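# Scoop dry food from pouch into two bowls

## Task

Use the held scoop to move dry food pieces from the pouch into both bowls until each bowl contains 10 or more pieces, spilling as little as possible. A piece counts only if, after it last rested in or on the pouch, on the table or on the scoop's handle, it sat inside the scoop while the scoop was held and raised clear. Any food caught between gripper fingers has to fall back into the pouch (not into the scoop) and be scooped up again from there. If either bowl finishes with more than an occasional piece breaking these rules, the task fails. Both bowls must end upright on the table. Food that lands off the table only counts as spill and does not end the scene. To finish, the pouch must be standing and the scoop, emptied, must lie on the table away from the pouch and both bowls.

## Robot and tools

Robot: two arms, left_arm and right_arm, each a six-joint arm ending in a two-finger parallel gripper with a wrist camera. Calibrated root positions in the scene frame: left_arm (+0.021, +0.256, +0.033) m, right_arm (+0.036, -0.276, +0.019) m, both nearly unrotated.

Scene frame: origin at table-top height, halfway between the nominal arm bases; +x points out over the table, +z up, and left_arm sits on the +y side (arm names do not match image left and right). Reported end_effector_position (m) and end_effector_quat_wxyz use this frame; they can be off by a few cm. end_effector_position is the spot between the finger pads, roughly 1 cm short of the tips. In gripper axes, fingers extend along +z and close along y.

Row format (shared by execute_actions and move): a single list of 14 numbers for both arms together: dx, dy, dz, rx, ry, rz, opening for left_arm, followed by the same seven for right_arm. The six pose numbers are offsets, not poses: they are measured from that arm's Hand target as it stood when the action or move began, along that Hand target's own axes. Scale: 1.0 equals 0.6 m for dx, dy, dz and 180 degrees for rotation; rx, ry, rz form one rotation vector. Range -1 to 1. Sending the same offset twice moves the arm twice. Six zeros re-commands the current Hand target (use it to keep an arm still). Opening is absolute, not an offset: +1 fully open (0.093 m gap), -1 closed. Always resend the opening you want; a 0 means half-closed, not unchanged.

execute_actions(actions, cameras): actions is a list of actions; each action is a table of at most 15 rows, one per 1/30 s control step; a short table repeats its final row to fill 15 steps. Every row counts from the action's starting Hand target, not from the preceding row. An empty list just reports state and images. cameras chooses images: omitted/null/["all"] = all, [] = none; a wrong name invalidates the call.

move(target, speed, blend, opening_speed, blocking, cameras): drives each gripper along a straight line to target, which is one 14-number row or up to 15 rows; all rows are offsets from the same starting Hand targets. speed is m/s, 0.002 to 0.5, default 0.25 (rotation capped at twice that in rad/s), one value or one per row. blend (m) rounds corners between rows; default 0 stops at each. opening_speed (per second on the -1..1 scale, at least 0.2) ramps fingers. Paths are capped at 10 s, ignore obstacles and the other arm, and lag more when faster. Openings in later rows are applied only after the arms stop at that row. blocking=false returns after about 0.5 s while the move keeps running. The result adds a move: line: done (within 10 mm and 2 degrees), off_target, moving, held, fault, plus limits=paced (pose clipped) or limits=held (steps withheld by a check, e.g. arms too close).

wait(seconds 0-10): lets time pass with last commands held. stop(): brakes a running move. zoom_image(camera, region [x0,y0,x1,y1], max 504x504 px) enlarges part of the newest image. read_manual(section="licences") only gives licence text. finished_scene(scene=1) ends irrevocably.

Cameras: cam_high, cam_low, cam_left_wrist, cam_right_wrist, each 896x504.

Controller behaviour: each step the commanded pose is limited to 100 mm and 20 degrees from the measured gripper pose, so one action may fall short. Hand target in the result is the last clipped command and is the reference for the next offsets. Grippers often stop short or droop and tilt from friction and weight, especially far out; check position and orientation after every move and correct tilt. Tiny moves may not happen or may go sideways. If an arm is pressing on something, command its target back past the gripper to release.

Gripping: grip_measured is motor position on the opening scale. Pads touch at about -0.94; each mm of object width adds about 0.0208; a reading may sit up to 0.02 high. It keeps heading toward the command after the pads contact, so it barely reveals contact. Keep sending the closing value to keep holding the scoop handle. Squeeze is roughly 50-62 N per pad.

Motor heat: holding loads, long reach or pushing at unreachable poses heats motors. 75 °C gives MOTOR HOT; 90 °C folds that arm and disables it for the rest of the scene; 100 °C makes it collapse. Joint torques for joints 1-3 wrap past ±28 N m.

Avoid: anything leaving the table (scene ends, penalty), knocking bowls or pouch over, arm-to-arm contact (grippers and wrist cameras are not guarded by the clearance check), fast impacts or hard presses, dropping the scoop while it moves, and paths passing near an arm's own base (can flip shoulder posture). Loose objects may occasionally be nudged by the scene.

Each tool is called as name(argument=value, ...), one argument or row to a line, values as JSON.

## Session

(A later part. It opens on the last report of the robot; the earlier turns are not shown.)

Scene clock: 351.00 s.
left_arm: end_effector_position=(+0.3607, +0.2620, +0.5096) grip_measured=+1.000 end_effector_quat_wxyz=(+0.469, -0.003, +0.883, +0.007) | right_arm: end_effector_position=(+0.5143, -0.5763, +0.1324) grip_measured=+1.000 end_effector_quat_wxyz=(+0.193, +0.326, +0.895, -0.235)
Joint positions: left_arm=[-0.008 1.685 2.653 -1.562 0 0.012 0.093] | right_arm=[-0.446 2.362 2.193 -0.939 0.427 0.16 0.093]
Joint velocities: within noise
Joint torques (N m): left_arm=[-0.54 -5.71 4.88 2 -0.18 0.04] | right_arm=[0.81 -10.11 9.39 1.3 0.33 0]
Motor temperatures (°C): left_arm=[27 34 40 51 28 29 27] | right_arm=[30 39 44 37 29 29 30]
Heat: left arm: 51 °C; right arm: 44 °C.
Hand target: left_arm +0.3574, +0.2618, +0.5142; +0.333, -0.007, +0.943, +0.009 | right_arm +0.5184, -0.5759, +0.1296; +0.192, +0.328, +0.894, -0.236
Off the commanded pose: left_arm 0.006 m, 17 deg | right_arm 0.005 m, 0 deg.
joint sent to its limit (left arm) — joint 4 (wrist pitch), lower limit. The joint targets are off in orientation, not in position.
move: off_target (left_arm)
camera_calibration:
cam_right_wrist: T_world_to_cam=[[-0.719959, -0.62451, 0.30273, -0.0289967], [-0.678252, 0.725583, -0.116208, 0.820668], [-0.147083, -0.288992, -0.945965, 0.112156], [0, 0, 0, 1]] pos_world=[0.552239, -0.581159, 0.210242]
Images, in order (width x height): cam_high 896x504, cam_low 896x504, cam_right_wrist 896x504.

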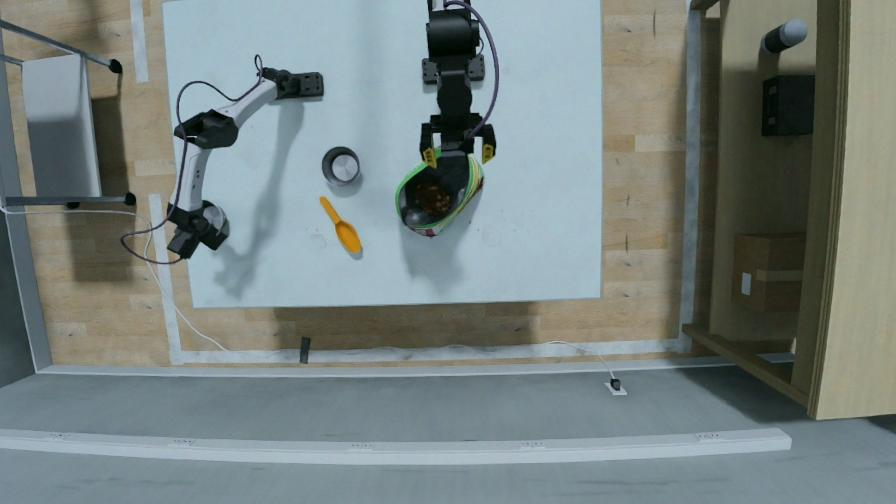

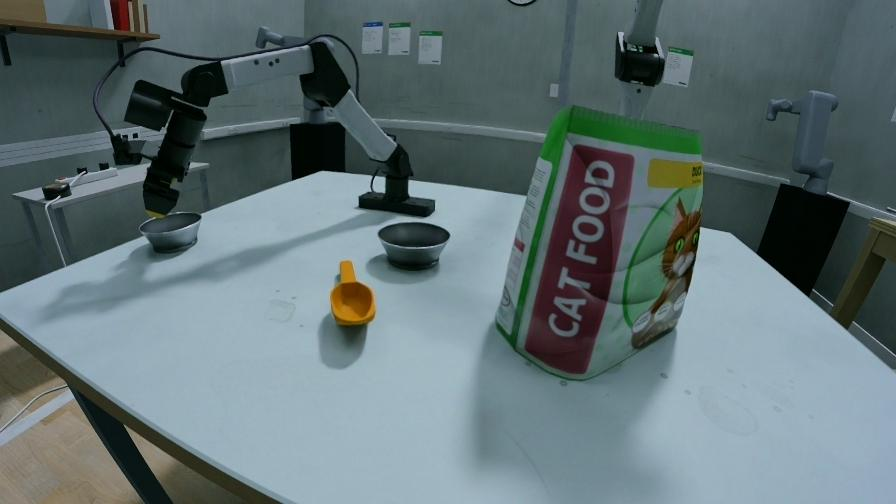

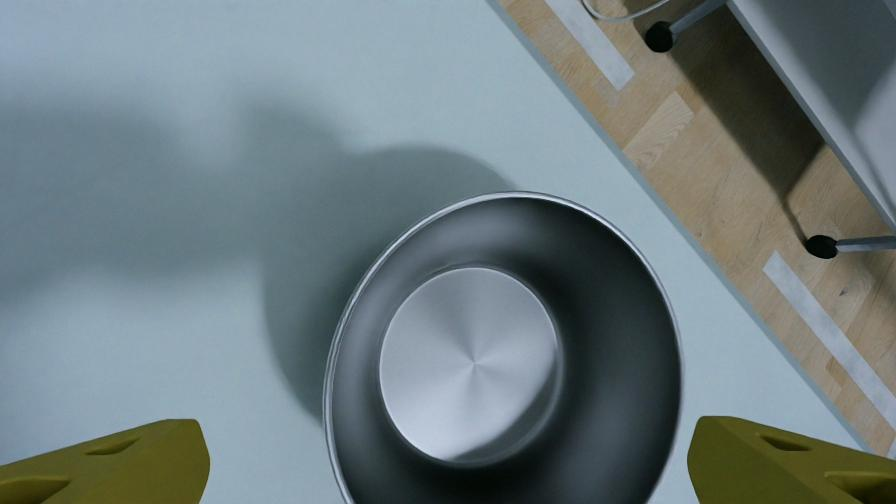

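move(
  target=[
    [0,0,0,0,0,0,1,0.0823,0.0487,0.1097,0,0,0,0.8],
    [0,0,0,0,0,0,1,0.0823,0.0487,0.1097,0,0,0,-1],
  ],
  speed=0.12,
  cameras=["cam_low","cam_right_wrist"],
  opening_speed=1.5,
)

Scene clock: 365.50 s.
left_arm: end_effector_position=(+0.3607, +0.2620, +0.5095) grip_measured=+1.000 end_effector_quat_wxyz=(+0.469, -0.003, +0.883, +0.007) | right_arm: end_effector_position=(+0.5136, -0.5750, +0.0554) grip_measured=-0.978 end_effector_quat_wxyz=(+0.196, +0.327, +0.890, -0.250)
Joint positions: left_arm=[-0.008 1.685 2.653 -1.563 0 0.012 0.093] | right_arm=[-0.435 2.383 1.911 -0.629 0.461 0.167 0]
Joint velocities: within noise
Joint torques (N m): left_arm=[-0.54 -5.68 4.88 2 -0.17 0.04] | right_arm=[0.96 -10.81 5.56 1.49 0.06 0.07]
Motor temperatures (°C): left_arm=[27 34 40 52 28 29 27] | right_arm=[30 44 45 37 29 29 30]
Heat: left arm: 52 °C; right arm: 45 °C.
Hand target: left_arm +0.3573, +0.2618, +0.5142; +0.333, -0.007, +0.943, +0.009 | right_arm +0.5155, -0.5680, +0.0429; +0.192, +0.328, +0.894, -0.236
Off the commanded pose: left_arm 0.006 m, 17 deg | right_arm 0.015 m, 2 deg.
joint sent to its limit (left arm) — joint 4 (wrist pitch), lower limit. The joint targets are off in orientation, not in position.
move: off_target (left_arm, right_arm)
camera_calibration:
cam_right_wrist: T_world_to_cam=[[-0.725064, -0.608515, 0.322477, 0.00535407], [-0.671581, 0.728455, -0.135399, 0.809578], [-0.152517, -0.314742, -0.936844, 0.0269965], [0, 0, 0, 1]] pos_world=[0.551696, -0.577986, 0.133181]
Images, in order (width x height): cam_low 896x504, cam_right_wrist 896x504.

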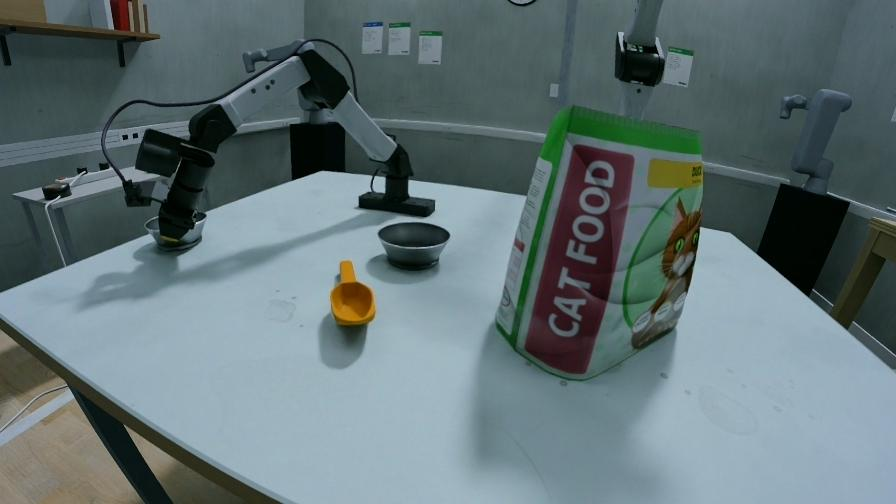

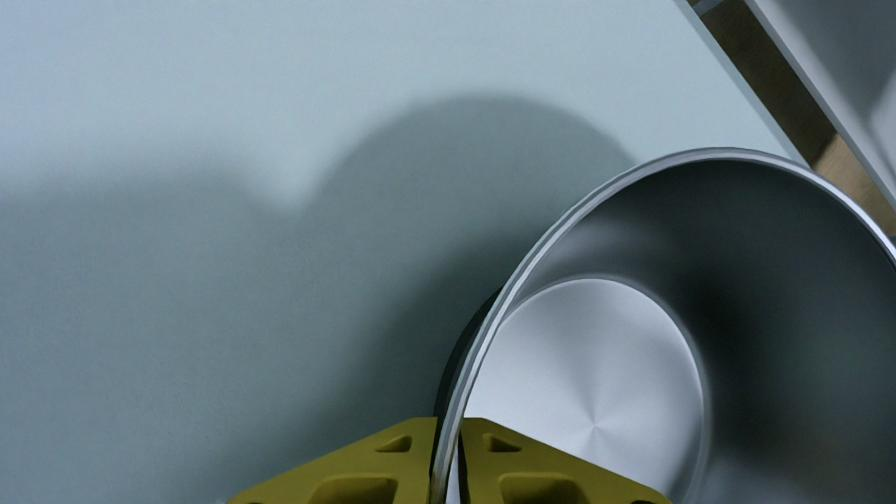

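move(
  target=[
    [0,0,0,0,0,0,1,-0.095,-0.061,-0.139,0,0,0,-1],
    [0,0,0,0,0,0,1,0.712,0.158,-0.712,-0.1245,-0.074,-0.2034,-1],
  ],
  speed=0.2,
  blend=0.03,
  cameras=["cam_low","cam_high","cam_right_wrist"],
)

Scene clock: 405.60 s.
left_arm: end_effector_position=(+0.3607, +0.2620, +0.5095) grip_measured=+1.000 end_effector_quat_wxyz=(+0.469, -0.003, +0.883, +0.007) | right_arm: end_effector_position=(+0.1898, -0.0565, +0.1395) grip_measured=-0.979 end_effector_quat_wxyz=(+0.251, -0.036, +0.958, -0.132)
Joint positions: left_arm=[-0.008 1.685 2.653 -1.563 0 0.012 0.093] | right_arm=[1.293 1.601 1.195 -1.278 0.565 1.259 0]
Joint velocities: within noise
Joint torques (N m): left_arm=[-0.51 -5.7 4.89 2 -0.18 0.05] | right_arm=[0.39 -4.83 8.54 -0.23 0.84 -0.08]
Motor temperatures (°C): left_arm=[27 34 40 52 28 29 27] | right_arm=[30 50 45 37 29 29 31]
Heat: left arm: 52 °C; right arm: 50 °C.
Hand target: left_arm +0.3574, +0.2618, +0.5142; +0.333, -0.007, +0.943, +0.009 | right_arm +0.1954, -0.0579, +0.1499; +0.268, -0.039, +0.952, -0.145
Off the commanded pose: left_arm 0.006 m, 17 deg | right_arm 0.012 m, 3 deg.
joint sent to its limit (left arm) — joint 4 (wrist pitch), lower limit. The joint targets are off in orientation, not in position.
move: off_target (left_arm, right_arm)
camera_calibration:
cam_right_wrist: T_world_to_cam=[[-0.0645049, -0.957253, 0.281968, -0.0804377], [-0.995922, 0.0438941, -0.0788179, 0.240731], [0.063072, -0.285902, -0.956181, 0.183019], [0, 0, 0, 1]] pos_world=[0.223018, -0.0352403, 0.216654]
Images, in order (width x height): cam_high 896x504, cam_low 896x504, cam_right_wrist 896x504.

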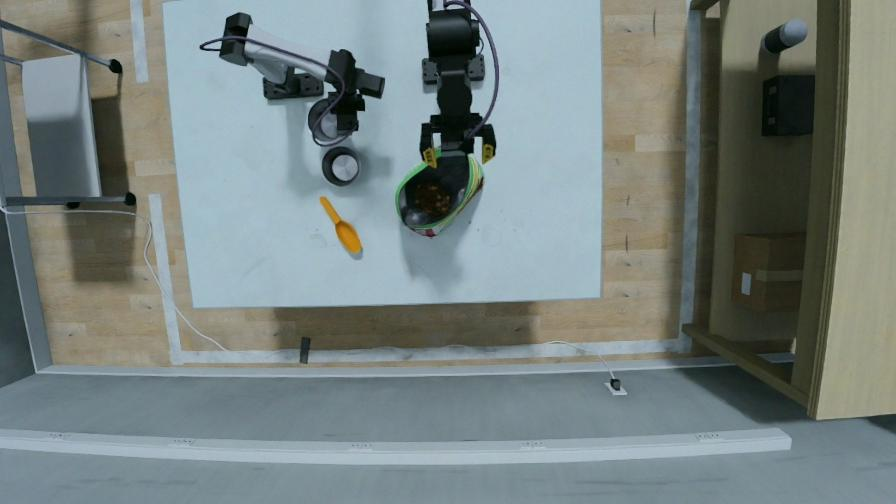

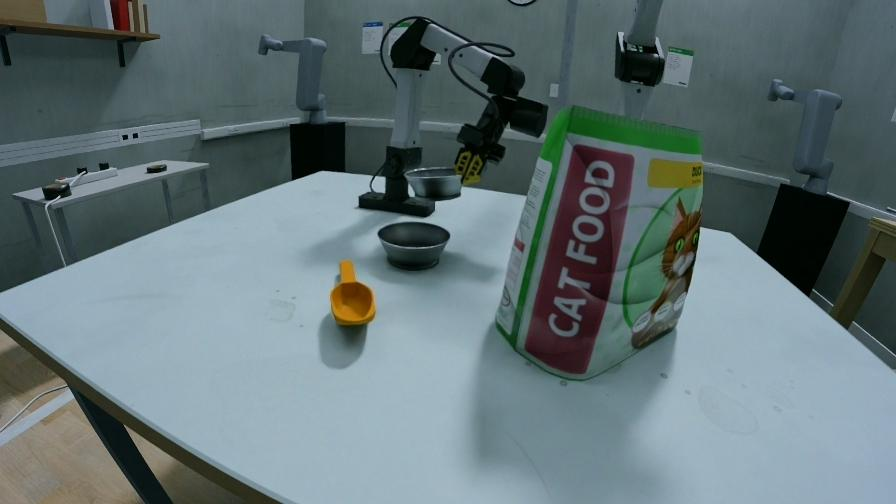

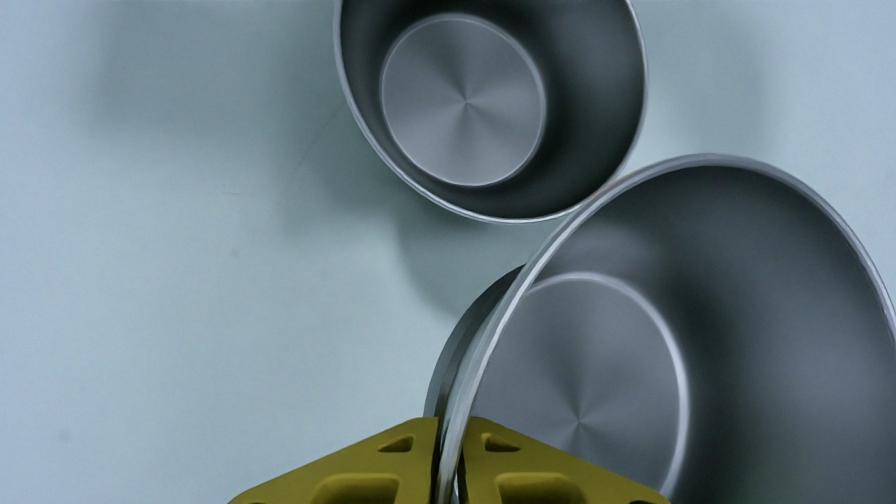

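move(
  target=[
    [0,0,0,0,0,0,1,0.056,0.0147,0.0215,0,0,0,-1],
    [0,0,0,0,0,0,1,0.106,0.0442,0.1028,0,0,0,-1],
  ],
  speed=0.12,
  blend=0.01,
  cameras=["cam_low","cam_high","cam_right_wrist"],
)

Scene clock: 425.07 s.
left_arm: end_effector_position=(+0.3607, +0.2620, +0.5095) grip_measured=+1.000 end_effector_quat_wxyz=(+0.469, -0.003, +0.883, +0.007) | right_arm: end_effector_position=(+0.1717, -0.0520, +0.0592) grip_measured=-0.979 end_effector_quat_wxyz=(+0.257, -0.031, +0.957, -0.130)
Joint positions: left_arm=[-0.008 1.685 2.653 -1.563 0 0.012 0.093] | right_arm=[1.368 1.715 0.976 -0.988 0.566 1.358 0]
Joint velocities: within noise
Joint torques (N m): left_arm=[-0.53 -5.72 4.89 2 -0.18 0.04] | right_arm=[0.81 -5.39 4.38 -0.13 0.71 -0.11]
Motor temperatures (°C): left_arm=[27 34 40 52 28 29 27] | right_arm=[30 44 45 36 29 29 31]
Heat: left arm: 52 °C; right arm: 45 °C.
Hand target: left_arm +0.3574, +0.2618, +0.5142; +0.333, -0.007, +0.943, +0.009 | right_arm +0.1733, -0.0579, +0.0601; +0.268, -0.039, +0.952, -0.145
Off the commanded pose: left_arm 0.006 m, 17 deg | right_arm 0.006 m, 2 deg.
joint sent to its limit (left arm) — joint 4 (wrist pitch), lower limit. The joint targets are off in orientation, not in position.
move: off_target (left_arm)
camera_calibration:
cam_right_wrist: T_world_to_cam=[[-0.0761302, -0.958763, 0.273819, -0.0523193], [-0.994352, 0.0526369, -0.0921555, 0.217242], [0.0739423, -0.279288, -0.957356, 0.107218], [0, 0, 0, 1]] pos_world=[0.204104, -0.0316521, 0.136992]
Images, in order (width x height): cam_high 896x504, cam_low 896x504, cam_right_wrist 896x504.

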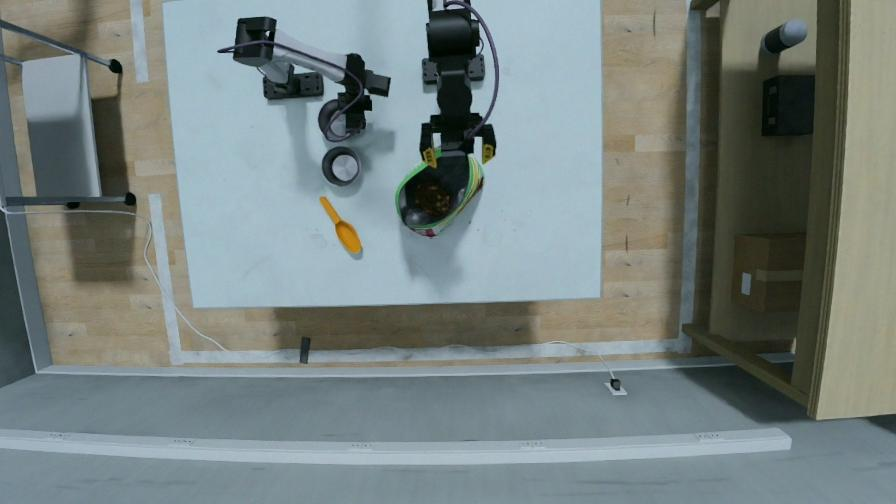

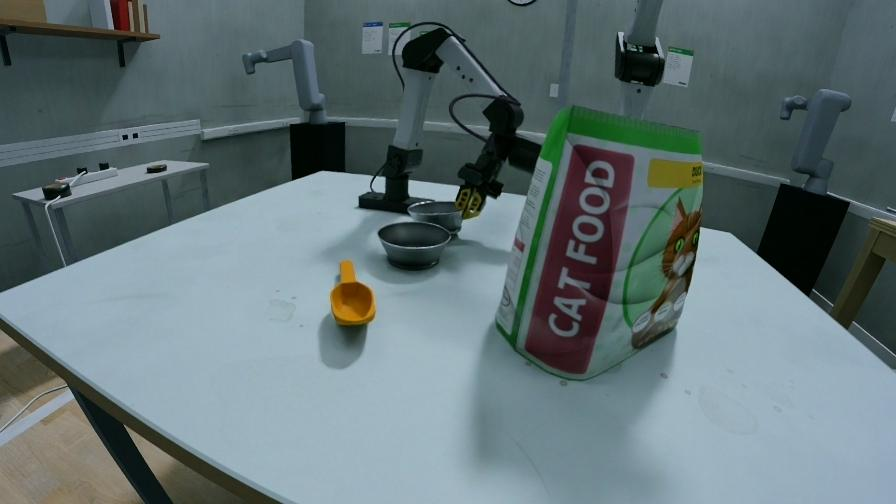

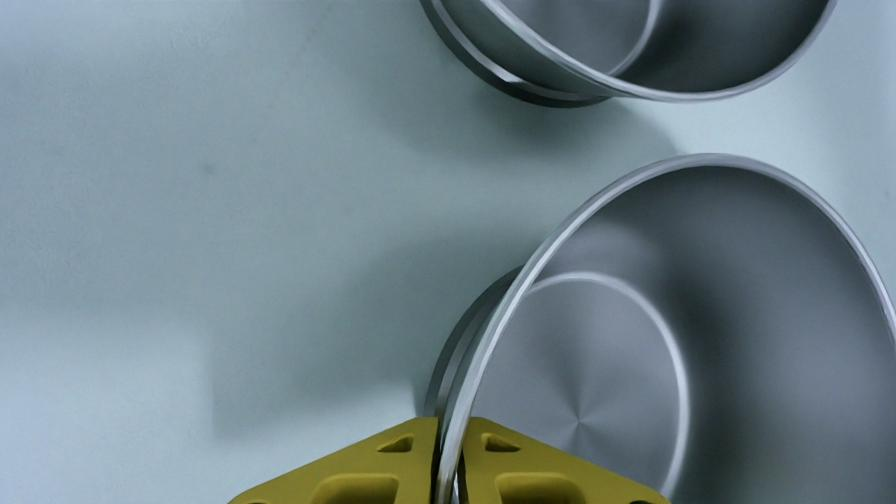

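move(
  target=[
    [0,0,0,0,0,0,1,0.0083,0.0049,0.0136,0,0,0,-1],
    [0,0,0,0,0,0,1,0.0083,0.0049,0.0136,0,0,0,0.1],
  ],
  speed=0.06,
  opening_speed=1.0,
  cameras=["cam_low","cam_right_wrist"],
)

Scene clock: 432.30 s.
left_arm: end_effector_position=(+0.3607, +0.2620, +0.5095) grip_measured=+1.000 end_effector_quat_wxyz=(+0.469, -0.003, +0.883, +0.007) | right_arm: end_effector_position=(+0.1731, -0.0536, +0.0534) grip_measured=+0.098 end_effector_quat_wxyz=(+0.262, -0.032, +0.955, -0.133)
Joint positions: left_arm=[-0.008 1.685 2.653 -1.563 0 0.012 0.093] | right_arm=[1.368 1.728 0.959 -0.964 0.578 1.358 0.05]
Joint velocities: within noise
Joint torques (N m): left_arm=[-0.54 -5.7 4.89 2.01 -0.18 0.04] | right_arm=[0.81 -4.9 3.79 0.04 0.59 -0.1]
Motor temperatures (°C): left_arm=[27 34 40 53 28 29 27] | right_arm=[30 43 44 36 29 29 31]
Heat: left arm: 53 °C; right arm: 44 °C.
Hand target: left_arm +0.3574, +0.2618, +0.5142; +0.333, -0.007, +0.943, +0.009 | right_arm +0.1733, -0.0580, +0.0501; +0.268, -0.039, +0.952, -0.145
Off the commanded pose: left_arm 0.006 m, 17 deg | right_arm 0.005 m, 2 deg.
joint sent to its limit (left arm) — joint 4 (wrist pitch), lower limit. The joint targets are off in orientation, not in position.
move: off_target (left_arm)
camera_calibration:
cam_right_wrist: T_world_to_cam=[[-0.0772199, -0.956832, 0.280195, -0.0521783], [-0.993432, 0.0500397, -0.102904, 0.218456], [0.0844406, -0.286301, -0.954412, 0.0987702], [0, 0, 0, 1]] pos_world=[0.204652, -0.0325794, 0.131367]
Images, in order (width x height): cam_low 896x504, cam_right_wrist 896x504.

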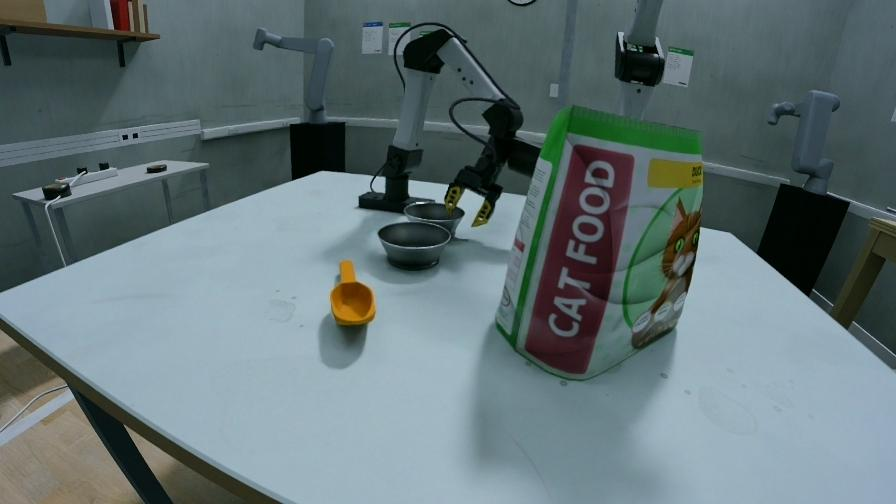

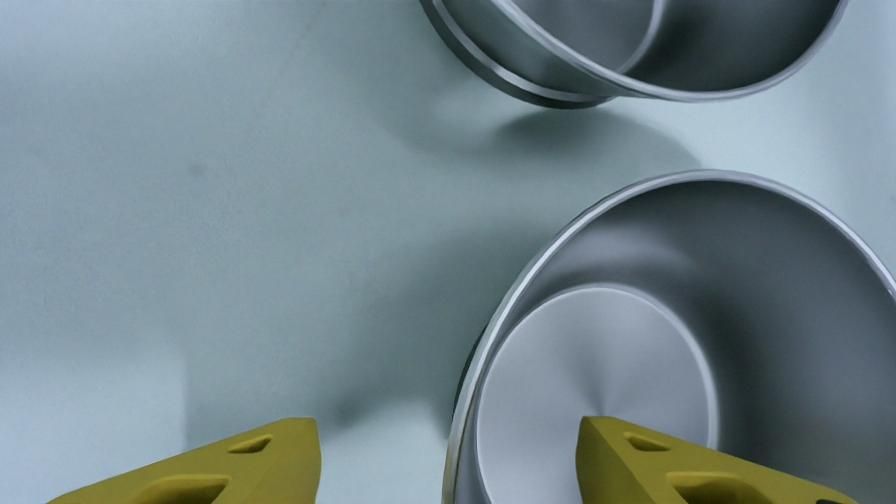

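move(
  target=[
    [0,0,0,0,0,0,1,-0.083,-0.0493,-0.1356,0,0,0,0.1],
    [0,0,0,0,-0.11,0,1,-0.4567,-0.2826,0.076,-0.1506,0.0884,-0.1334,1],
  ],
  speed=0.25,
  blend=0.03,
  cameras=["cam_high","cam_right_wrist"],
)

Scene clock: 485.03 s.
left_arm: end_effector_position=(+0.3609, +0.2621, +0.5074) grip_measured=+1.000 end_effector_quat_wxyz=(+0.479, -0.003, +0.878, +0.007) | right_arm: end_effector_position=(+0.4279, -0.1946, +0.1986) grip_measured=+1.000 end_effector_quat_wxyz=(+0.084, -0.268, +0.960, +0.017)
Joint positions: left_arm=[-0.008 1.604 2.492 -1.461 -0.001 0.012 0.093] | right_arm=[0.175 1.941 1.938 -1.404 -0.048 -0.358 0.093]
Joint velocities: within noise
Joint torques (N m): left_arm=[-0.5 -6.72 3.41 2.24 -0.18 0.05] | right_arm=[0.69 -7.25 8.55 0.69 -0.21 -0.19]
Motor temperatures (°C): left_arm=[27 34 40 53 28 29 27] | right_arm=[30 40 43 34 29 29 30]
Heat: left arm: 53 °C; right arm: 43 °C.
Hand target: left_arm +0.3573, +0.2618, +0.5142; +0.491, -0.006, +0.871, +0.010 | right_arm +0.4304, -0.1900, +0.1997; +0.084, -0.274, +0.958, +0.024
Off the commanded pose: left_arm 0.008 m, 2 deg | right_arm 0.005 m, 1 deg.
move: done
camera_calibration:
cam_right_wrist: T_world_to_cam=[[0.464918, -0.884154, 0.0460781, -0.379433], [-0.857128, -0.436449, 0.273576, 0.265793], [-0.221773, -0.166685, -0.960746, 0.331009], [0, 0, 0, 1]] pos_world=[0.477632, -0.164297, 0.262785]
Images, in order (width x height): cam_high 896x504, cam_right_wrist 896x504.

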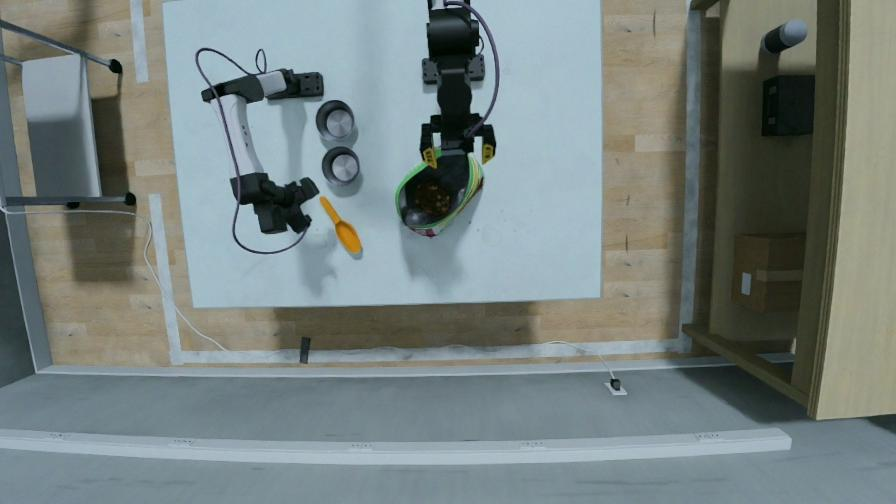

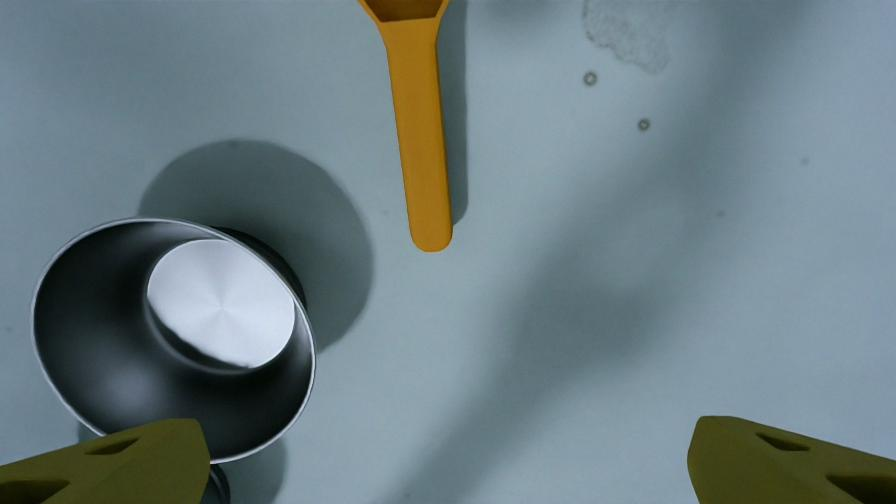

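move(
  target=[
    [0,0,0,0,0,0,1,-0.0863,0.0015,0.151,0,0,0,0.4],
    [0,0,0,0,0,0,1,-0.058,0.0015,0.312,0,0,0,0.4],
    [0,0,0,0,0,0,1,-0.058,0.0015,0.312,0,0,0,-0.8],
  ],
  speed=[0.2,0.12,0.1],
  opening_speed=1.2,
  cameras=["cam_low","cam_right_wrist"],
)

Scene clock: 511.70 s.
left_arm: end_effector_position=(+0.3610, +0.2621, +0.5075) grip_measured=+1.000 end_effector_quat_wxyz=(+0.479, -0.003, +0.878, +0.007) | right_arm: end_effector_position=(+0.4882, -0.1564, +0.0293) grip_measured=-0.629 end_effector_quat_wxyz=(+0.088, -0.275, +0.957, +0.021)
Joint positions: left_arm=[-0.008 1.604 2.492 -1.461 -0.001 0.012 0.093] | right_arm=[0.232 2.24 1.713 -0.869 -0.048 -0.315 0.015]
Joint velocities: within noise
Joint torques (N m): left_arm=[-0.53 -6.69 3.4 2.23 -0.18 0.05] | right_arm=[0.75 -9.62 5.12 0.98 -0.11 -0.04]
Motor temperatures (°C): left_arm=[27 33 39 51 28 29 27] | right_arm=[30 42 46 34 29 29 30]
Heat: left arm: 51 °C; right arm: 46 °C.
Hand target: left_arm +0.3573, +0.2618, +0.5142; +0.490, -0.006, +0.871, +0.010 | right_arm +0.4863, -0.1539, +0.0213; +0.083, -0.274, +0.958, +0.024
Off the commanded pose: left_arm 0.008 m, 2 deg | right_arm 0.009 m, 1 deg.
move: done
camera_calibration:
cam_right_wrist: T_world_to_cam=[[0.477318, -0.877756, 0.0413775, -0.370798], [-0.852487, -0.451126, 0.264104, 0.376159], [-0.213153, -0.161335, -0.963606, 0.184869], [0, 0, 0, 1]] pos_world=[0.537064, -0.125949, 0.0941384]
Images, in order (width x height): cam_low 896x504, cam_right_wrist 896x504.

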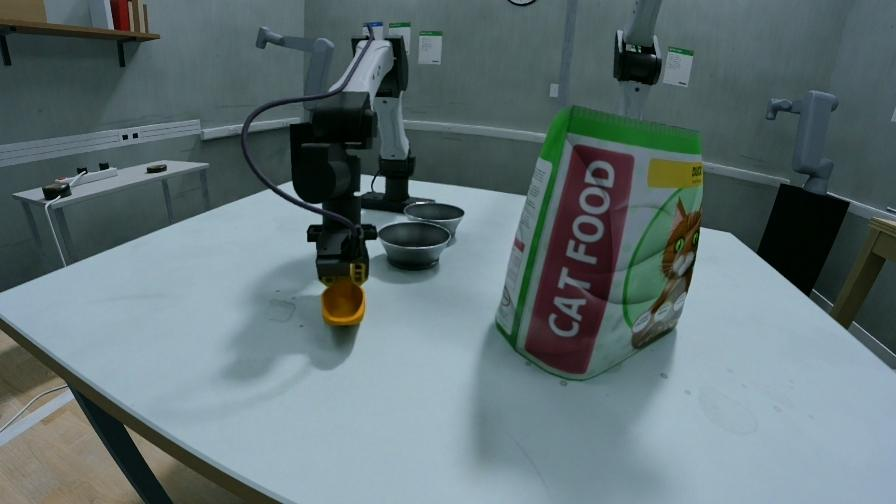

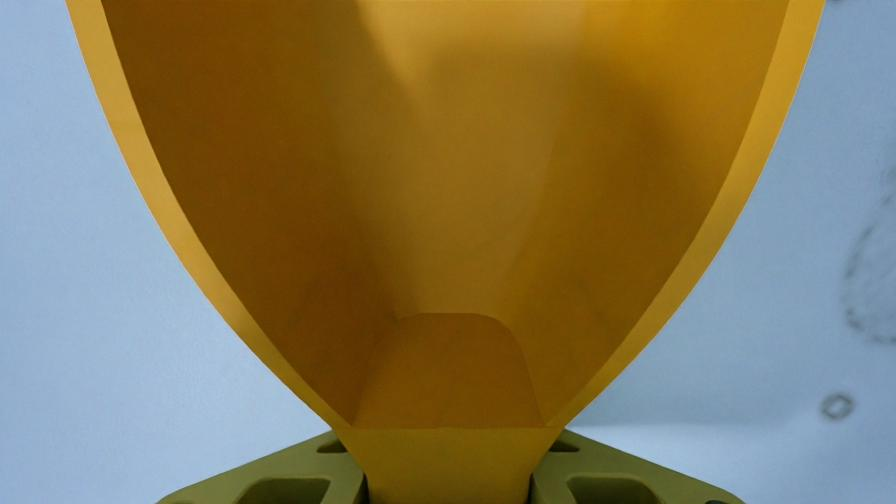

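move(
  target=[
    [0,0,0,0,0,0,1,-0.035,0,-0.197,0,0,0,-0.8],
    [0,0,0,0,0,0,1,0.298,-0.1195,-0.256,0.089,0,0.504,-0.8],
  ],
  speed=0.2,
  cameras=["cam_high","cam_low","cam_right_wrist"],
)

zoom_image(
  camera="cam_low",
  region=[250, 180, 450, 300],
)

Scene clock: 529.60 s.
left_arm: end_effector_position=(+0.3610, +0.2621, +0.5076) grip_measured=+1.000 end_effector_quat_wxyz=(+0.479, -0.003, +0.878, +0.007) | right_arm: end_effector_position=(+0.3589, -0.3178, +0.1361) grip_measured=-0.630 end_effector_quat_wxyz=(+0.068, +0.493, +0.866, -0.037)
Joint positions: left_arm=[-0.008 1.604 2.492 -1.46 -0.001 0.012 0.093] | right_arm=[-0.073 1.691 1.379 -1.167 0.127 0.965 0.015]
Joint velocities: within noise
Joint torques (N m): left_arm=[-0.5 -6.71 3.41 2.23 -0.17 0.05] | right_arm=[-0.12 -8.69 4.89 0.53 0.33 -0.01]
Motor temperatures (°C): left_arm=[27 33 38 51 28 29 27] | right_arm=[30 43 45 34 29 29 31]
Heat: left arm: 51 °C; right arm: 45 °C.
Hand target: left_arm +0.3573, +0.2618, +0.5142; +0.491, -0.006, +0.871, +0.010 | right_arm +0.3525, -0.3222, +0.1416; +0.075, +0.499, +0.862, -0.044
Off the commanded pose: left_arm 0.008 m, 2 deg | right_arm 0.010 m, 1 deg.
move: done
camera_calibration:
cam_right_wrist: T_world_to_cam=[[-0.88837, -0.45806, 0.0313061, 0.169732], [-0.430734, 0.855096, 0.288582, 0.425393], [-0.158958, 0.242883, -0.956943, 0.342278], [0, 0, 0, 1]] pos_world=[0.388424, -0.369137, 0.199467]
Images, in order (width x height): cam_high 896x504, cam_low 896x504, cam_right_wrist 896x504.

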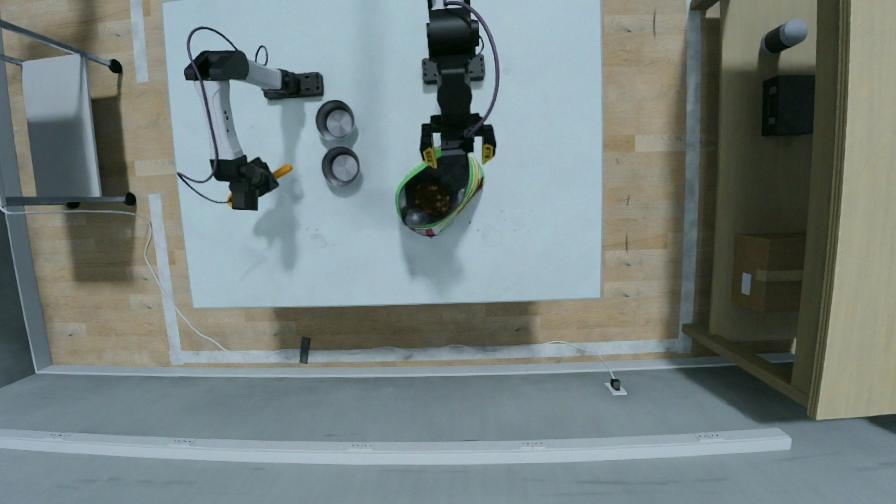

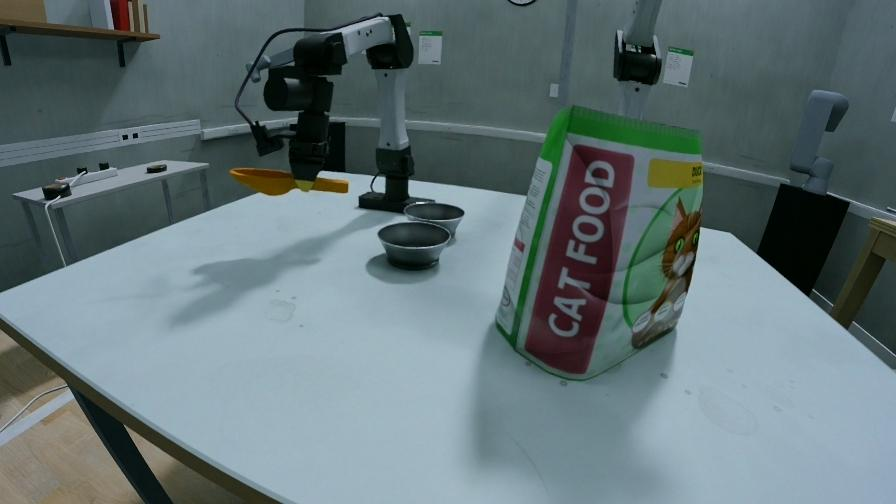

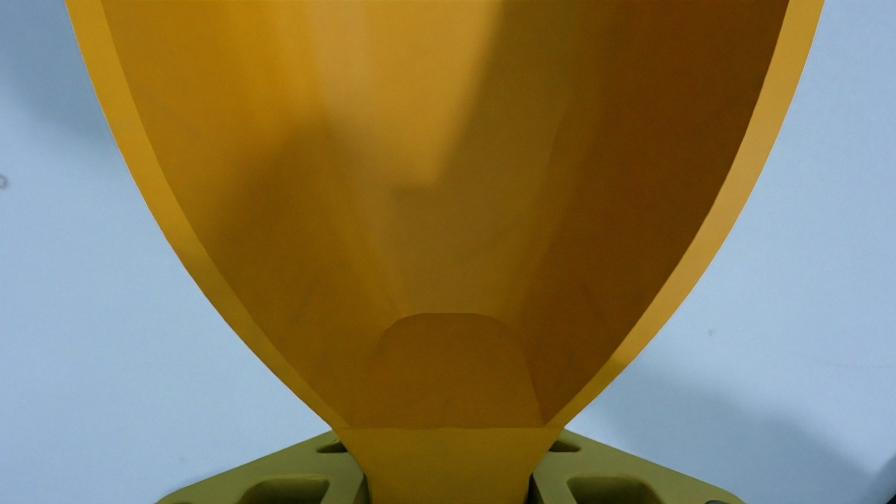

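Scaled by 2.520 from the camera's 896x504 image, which has a finer 1280x720 frame.

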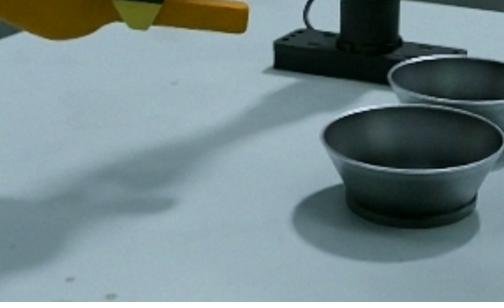

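zoom_image(
  camera="cam_low",
  region=[210, 140, 370, 220],
)

Scaled by 3.150 from the camera's 896x504 image, which has a finer 1280x720 frame.

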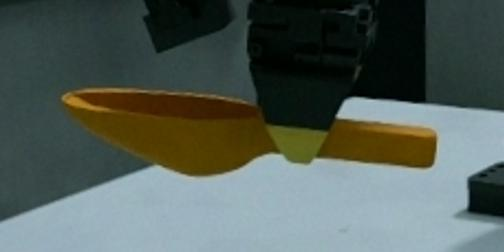

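move(
  target=[
    [0,0,0,0,0,0,1,0.0307,0,0.172,0,0,0,-0.8],
    [0,0,0,0,0,0,1,0.0315,0,0.180,0,0,0,-0.8],
    [0,0,0,0,0,0,1,0.0315,0,0.180,0,0,0,0],
  ],
  speed=[0.15,0.05,0.05],
  opening_speed=1.0,
  cameras=["cam_low","cam_right_wrist"],
)

Scene clock: 544.50 s.
left_arm: end_effector_position=(+0.3610, +0.2621, +0.5076) grip_measured=+1.000 end_effector_quat_wxyz=(+0.479, -0.003, +0.878, +0.007) | right_arm: end_effector_position=(+0.3548, -0.3180, +0.0376) grip_measured=-0.002 end_effector_quat_wxyz=(+0.076, +0.495, +0.865, -0.035)
Joint positions: left_arm=[-0.008 1.604 2.492 -1.46 -0.001 0.012 0.093] | right_arm=[-0.073 1.763 1.054 -0.755 0.129 0.967 0.045]
Joint velocities: within noise
Joint torques (N m): left_arm=[-0.5 -6.69 3.4 2.23 -0.17 0.06] | right_arm=[-0.18 -5.78 4.52 0.78 0.31 -0.05]
Motor temperatures (°C): left_arm=[27 33 38 52 28 29 27] | right_arm=[30 43 44 34 29 29 31]
Heat: left arm: 52 °C; right arm: 44 °C.
Hand target: left_arm +0.3573, +0.2618, +0.5142; +0.491, -0.006, +0.871, +0.010 | right_arm +0.3524, -0.3223, +0.0320; +0.075, +0.499, +0.862, -0.044
Off the commanded pose: left_arm 0.008 m, 2 deg | right_arm 0.007 m, 1 deg.
move: done
camera_calibration:
cam_right_wrist: T_world_to_cam=[[-0.889892, -0.455774, 0.0190191, 0.170842], [-0.432976, 0.857035, 0.279325, 0.453922], [-0.143609, 0.240335, -0.960008, 0.241211], [0, 0, 0, 1]] pos_world=[0.383209, -0.369133, 0.101523]
Images, in order (width x height): cam_low 896x504, cam_right_wrist 896x504.

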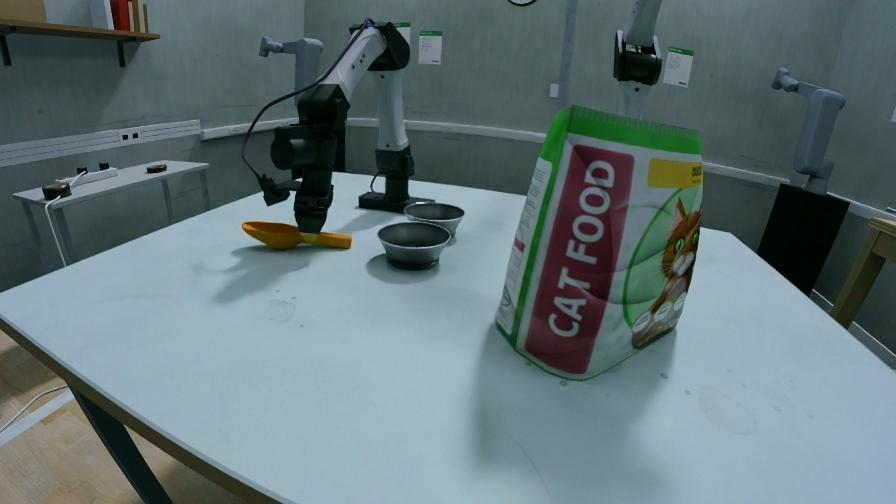

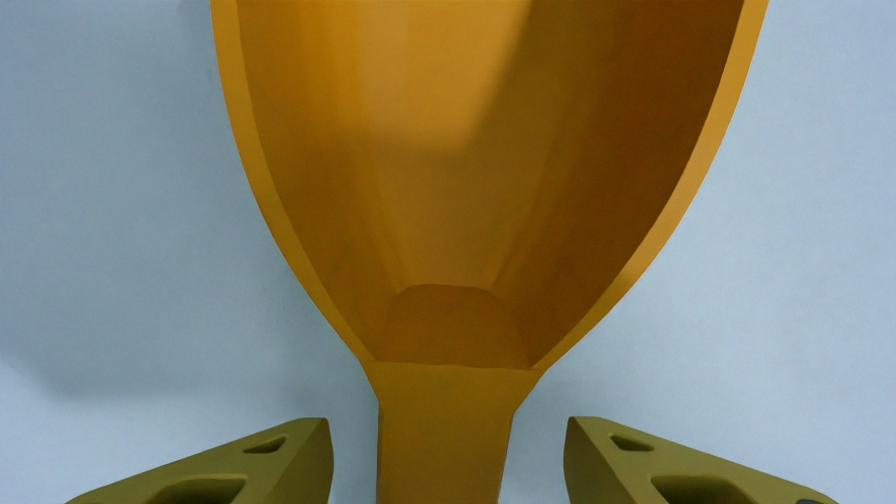

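move(
  target=[
    [0,0,0,0,0,0,1,-0.0435,0,-0.2465,0,0,0,0],
    [0,0,0,0,0,0,1,-0.283,-0.2817,-0.3227,0,0,0,0.5],
  ],
  speed=0.25,
  blend=0.03,
  cameras=["cam_high"],
)

move(
  target=[
    [0.183,-0.403,-0.009,0.145,-0.002,0.088,1,0,0,0,0,0,0,0.5],
    [0.501,-0.799,0.1645,0.290,-0.004,0.1756,1,0,0,0,0,0,0,0.5],
  ],
  speed=0.25,
  blend=0.04,
  cameras=["cam_high","cam_left_wrist","cam_low"],
)

Scene clock: 577.43 s.
left_arm: end_effector_position=(+0.3610, +0.2621, +0.5076) grip_measured=+1.000 end_effector_quat_wxyz=(+0.479, -0.003, +0.878, +0.007) | right_arm: end_effector_position=(+0.2684, -0.5227, +0.2494) grip_measured=+0.498 end_effector_quat_wxyz=(+0.074, +0.504, +0.859, -0.051)
Joint positions: left_arm=[-0.008 1.604 2.492 -1.46 -0.001 0.012 0.093] | right_arm=[-0.794 1.742 1.89 -1.55 0.06 0.27 0.069]
Joint velocities: within noise
Joint torques (N m): left_arm=[-0.5 -6.69 3.4 2.23 -0.18 0.05] | right_arm=[0.57 -5.75 8.2 0.72 -0.09 -0.19]
Motor temperatures (°C): left_arm=[27 33 38 52 28 29 27] | right_arm=[30 40 43 34 29 29 30]
Heat: left arm: 52 °C; right arm: 43 °C.
Hand target: left_arm +0.3573, +0.2618, +0.5142; +0.490, -0.006, +0.871, +0.010 | right_arm +0.2724, -0.5222, +0.2522; +0.075, +0.499, +0.862, -0.044
Off the commanded pose: left_arm 0.008 m, 2 deg | right_arm 0.005 m, 1 deg.
joint sent to its limit (right arm) — joint 4 (wrist pitch), lower limit. The joint targets still meet the commanded pose.
move: done
Images, in order (width x height): cam_high 896x504.

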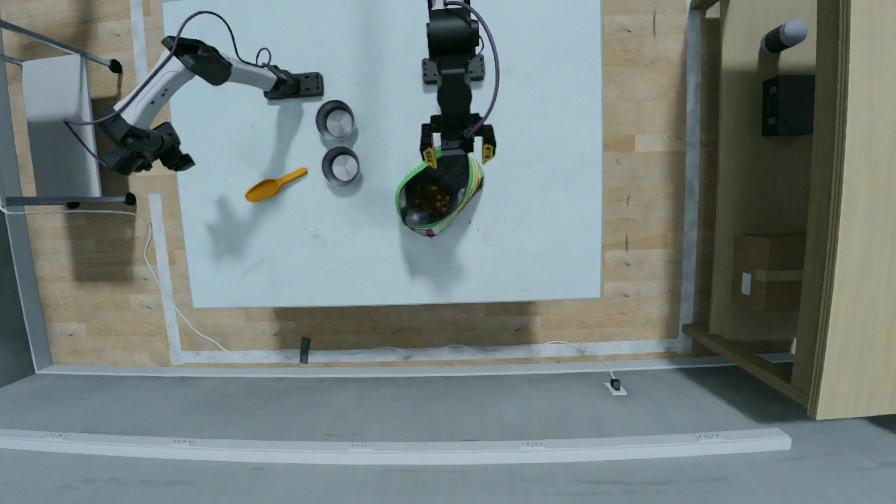

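Scene clock: 580.60 s.
left_arm: end_effector_position=(+0.2937, -0.2062, +0.1848) grip_measured=+1.000 end_effector_quat_wxyz=(+0.413, +0.436, +0.766, -0.227) | right_arm: end_effector_position=(+0.2683, -0.5225, +0.2493) grip_measured=+0.498 end_effector_quat_wxyz=(+0.074, +0.504, +0.859, -0.051)
Joint positions: left_arm=[-1.069 1.864 1.299 -0.024 -0.019 0.003 0.093] | right_arm=[-0.794 1.742 1.89 -1.551 0.06 0.27 0.069]
Joint velocities: within noise
Joint torques (N m): left_arm=[-0.12 -10.97 9.06 2.22 0.1 0.18] | right_arm=[0.58 -5.72 8.2 0.73 -0.08 -0.19]
Motor temperatures (°C): left_arm=[27 34 38 53 28 29 27] | right_arm=[30 40 43 33 29 29 30]
Heat: left arm: 53 °C; right arm: 43 °C.
Hand target: left_arm +0.2950, -0.2152, +0.2003; +0.427, +0.438, +0.754, -0.241 | right_arm +0.2724, -0.5223, +0.2522; +0.075, +0.499, +0.862, -0.044
Off the commanded pose: left_arm 0.018 m, 3 deg | right_arm 0.005 m, 1 deg.
joint sent to its limit (right arm) — joint 4 (wrist pitch), lower limit. The joint targets still meet the commanded pose.
move: off_target (left_arm)
camera_calibration:
cam_left_wrist: T_world_to_cam=[[-0.846727, -0.531886, -0.0122359, 0.1438], [-0.449203, 0.727046, -0.519249, 0.416595], [0.285078, -0.434166, -0.854535, 0.0673557], [0, 0, 0, 1]] pos_world=[0.289694, -0.197154, 0.275634]
Images, in order (width x height): cam_high 896x504, cam_low 896x504, cam_left_wrist 896x504.

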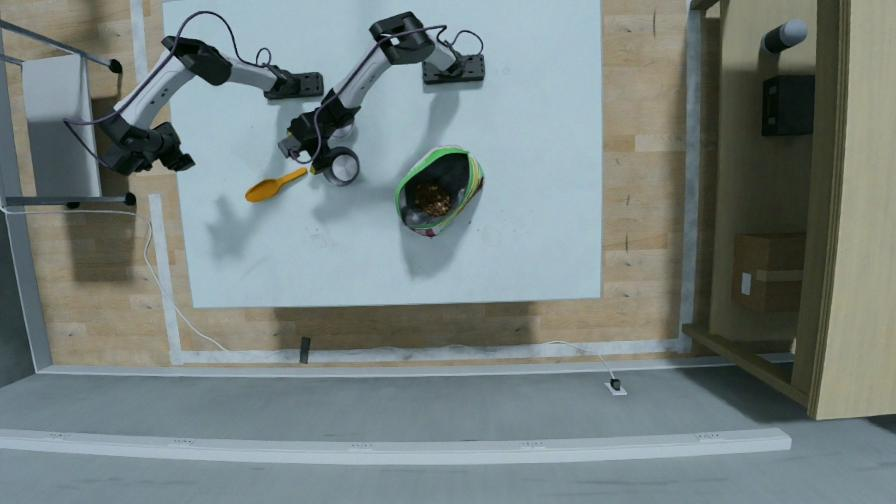

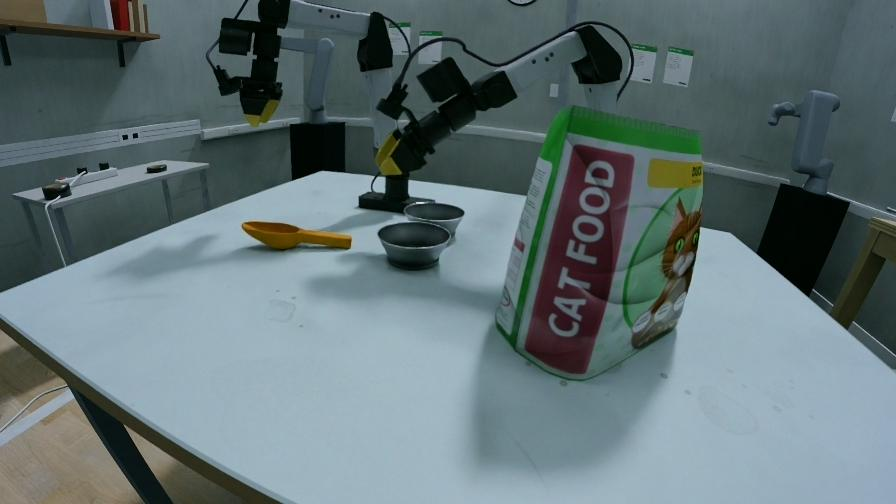

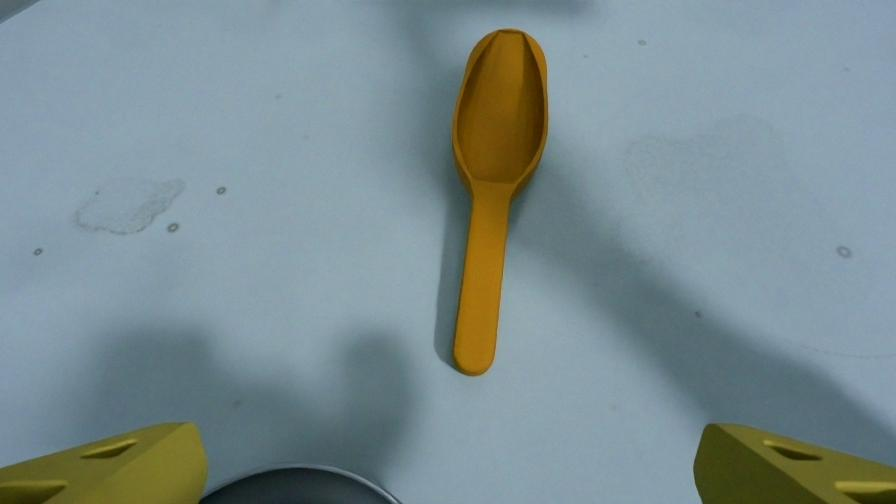

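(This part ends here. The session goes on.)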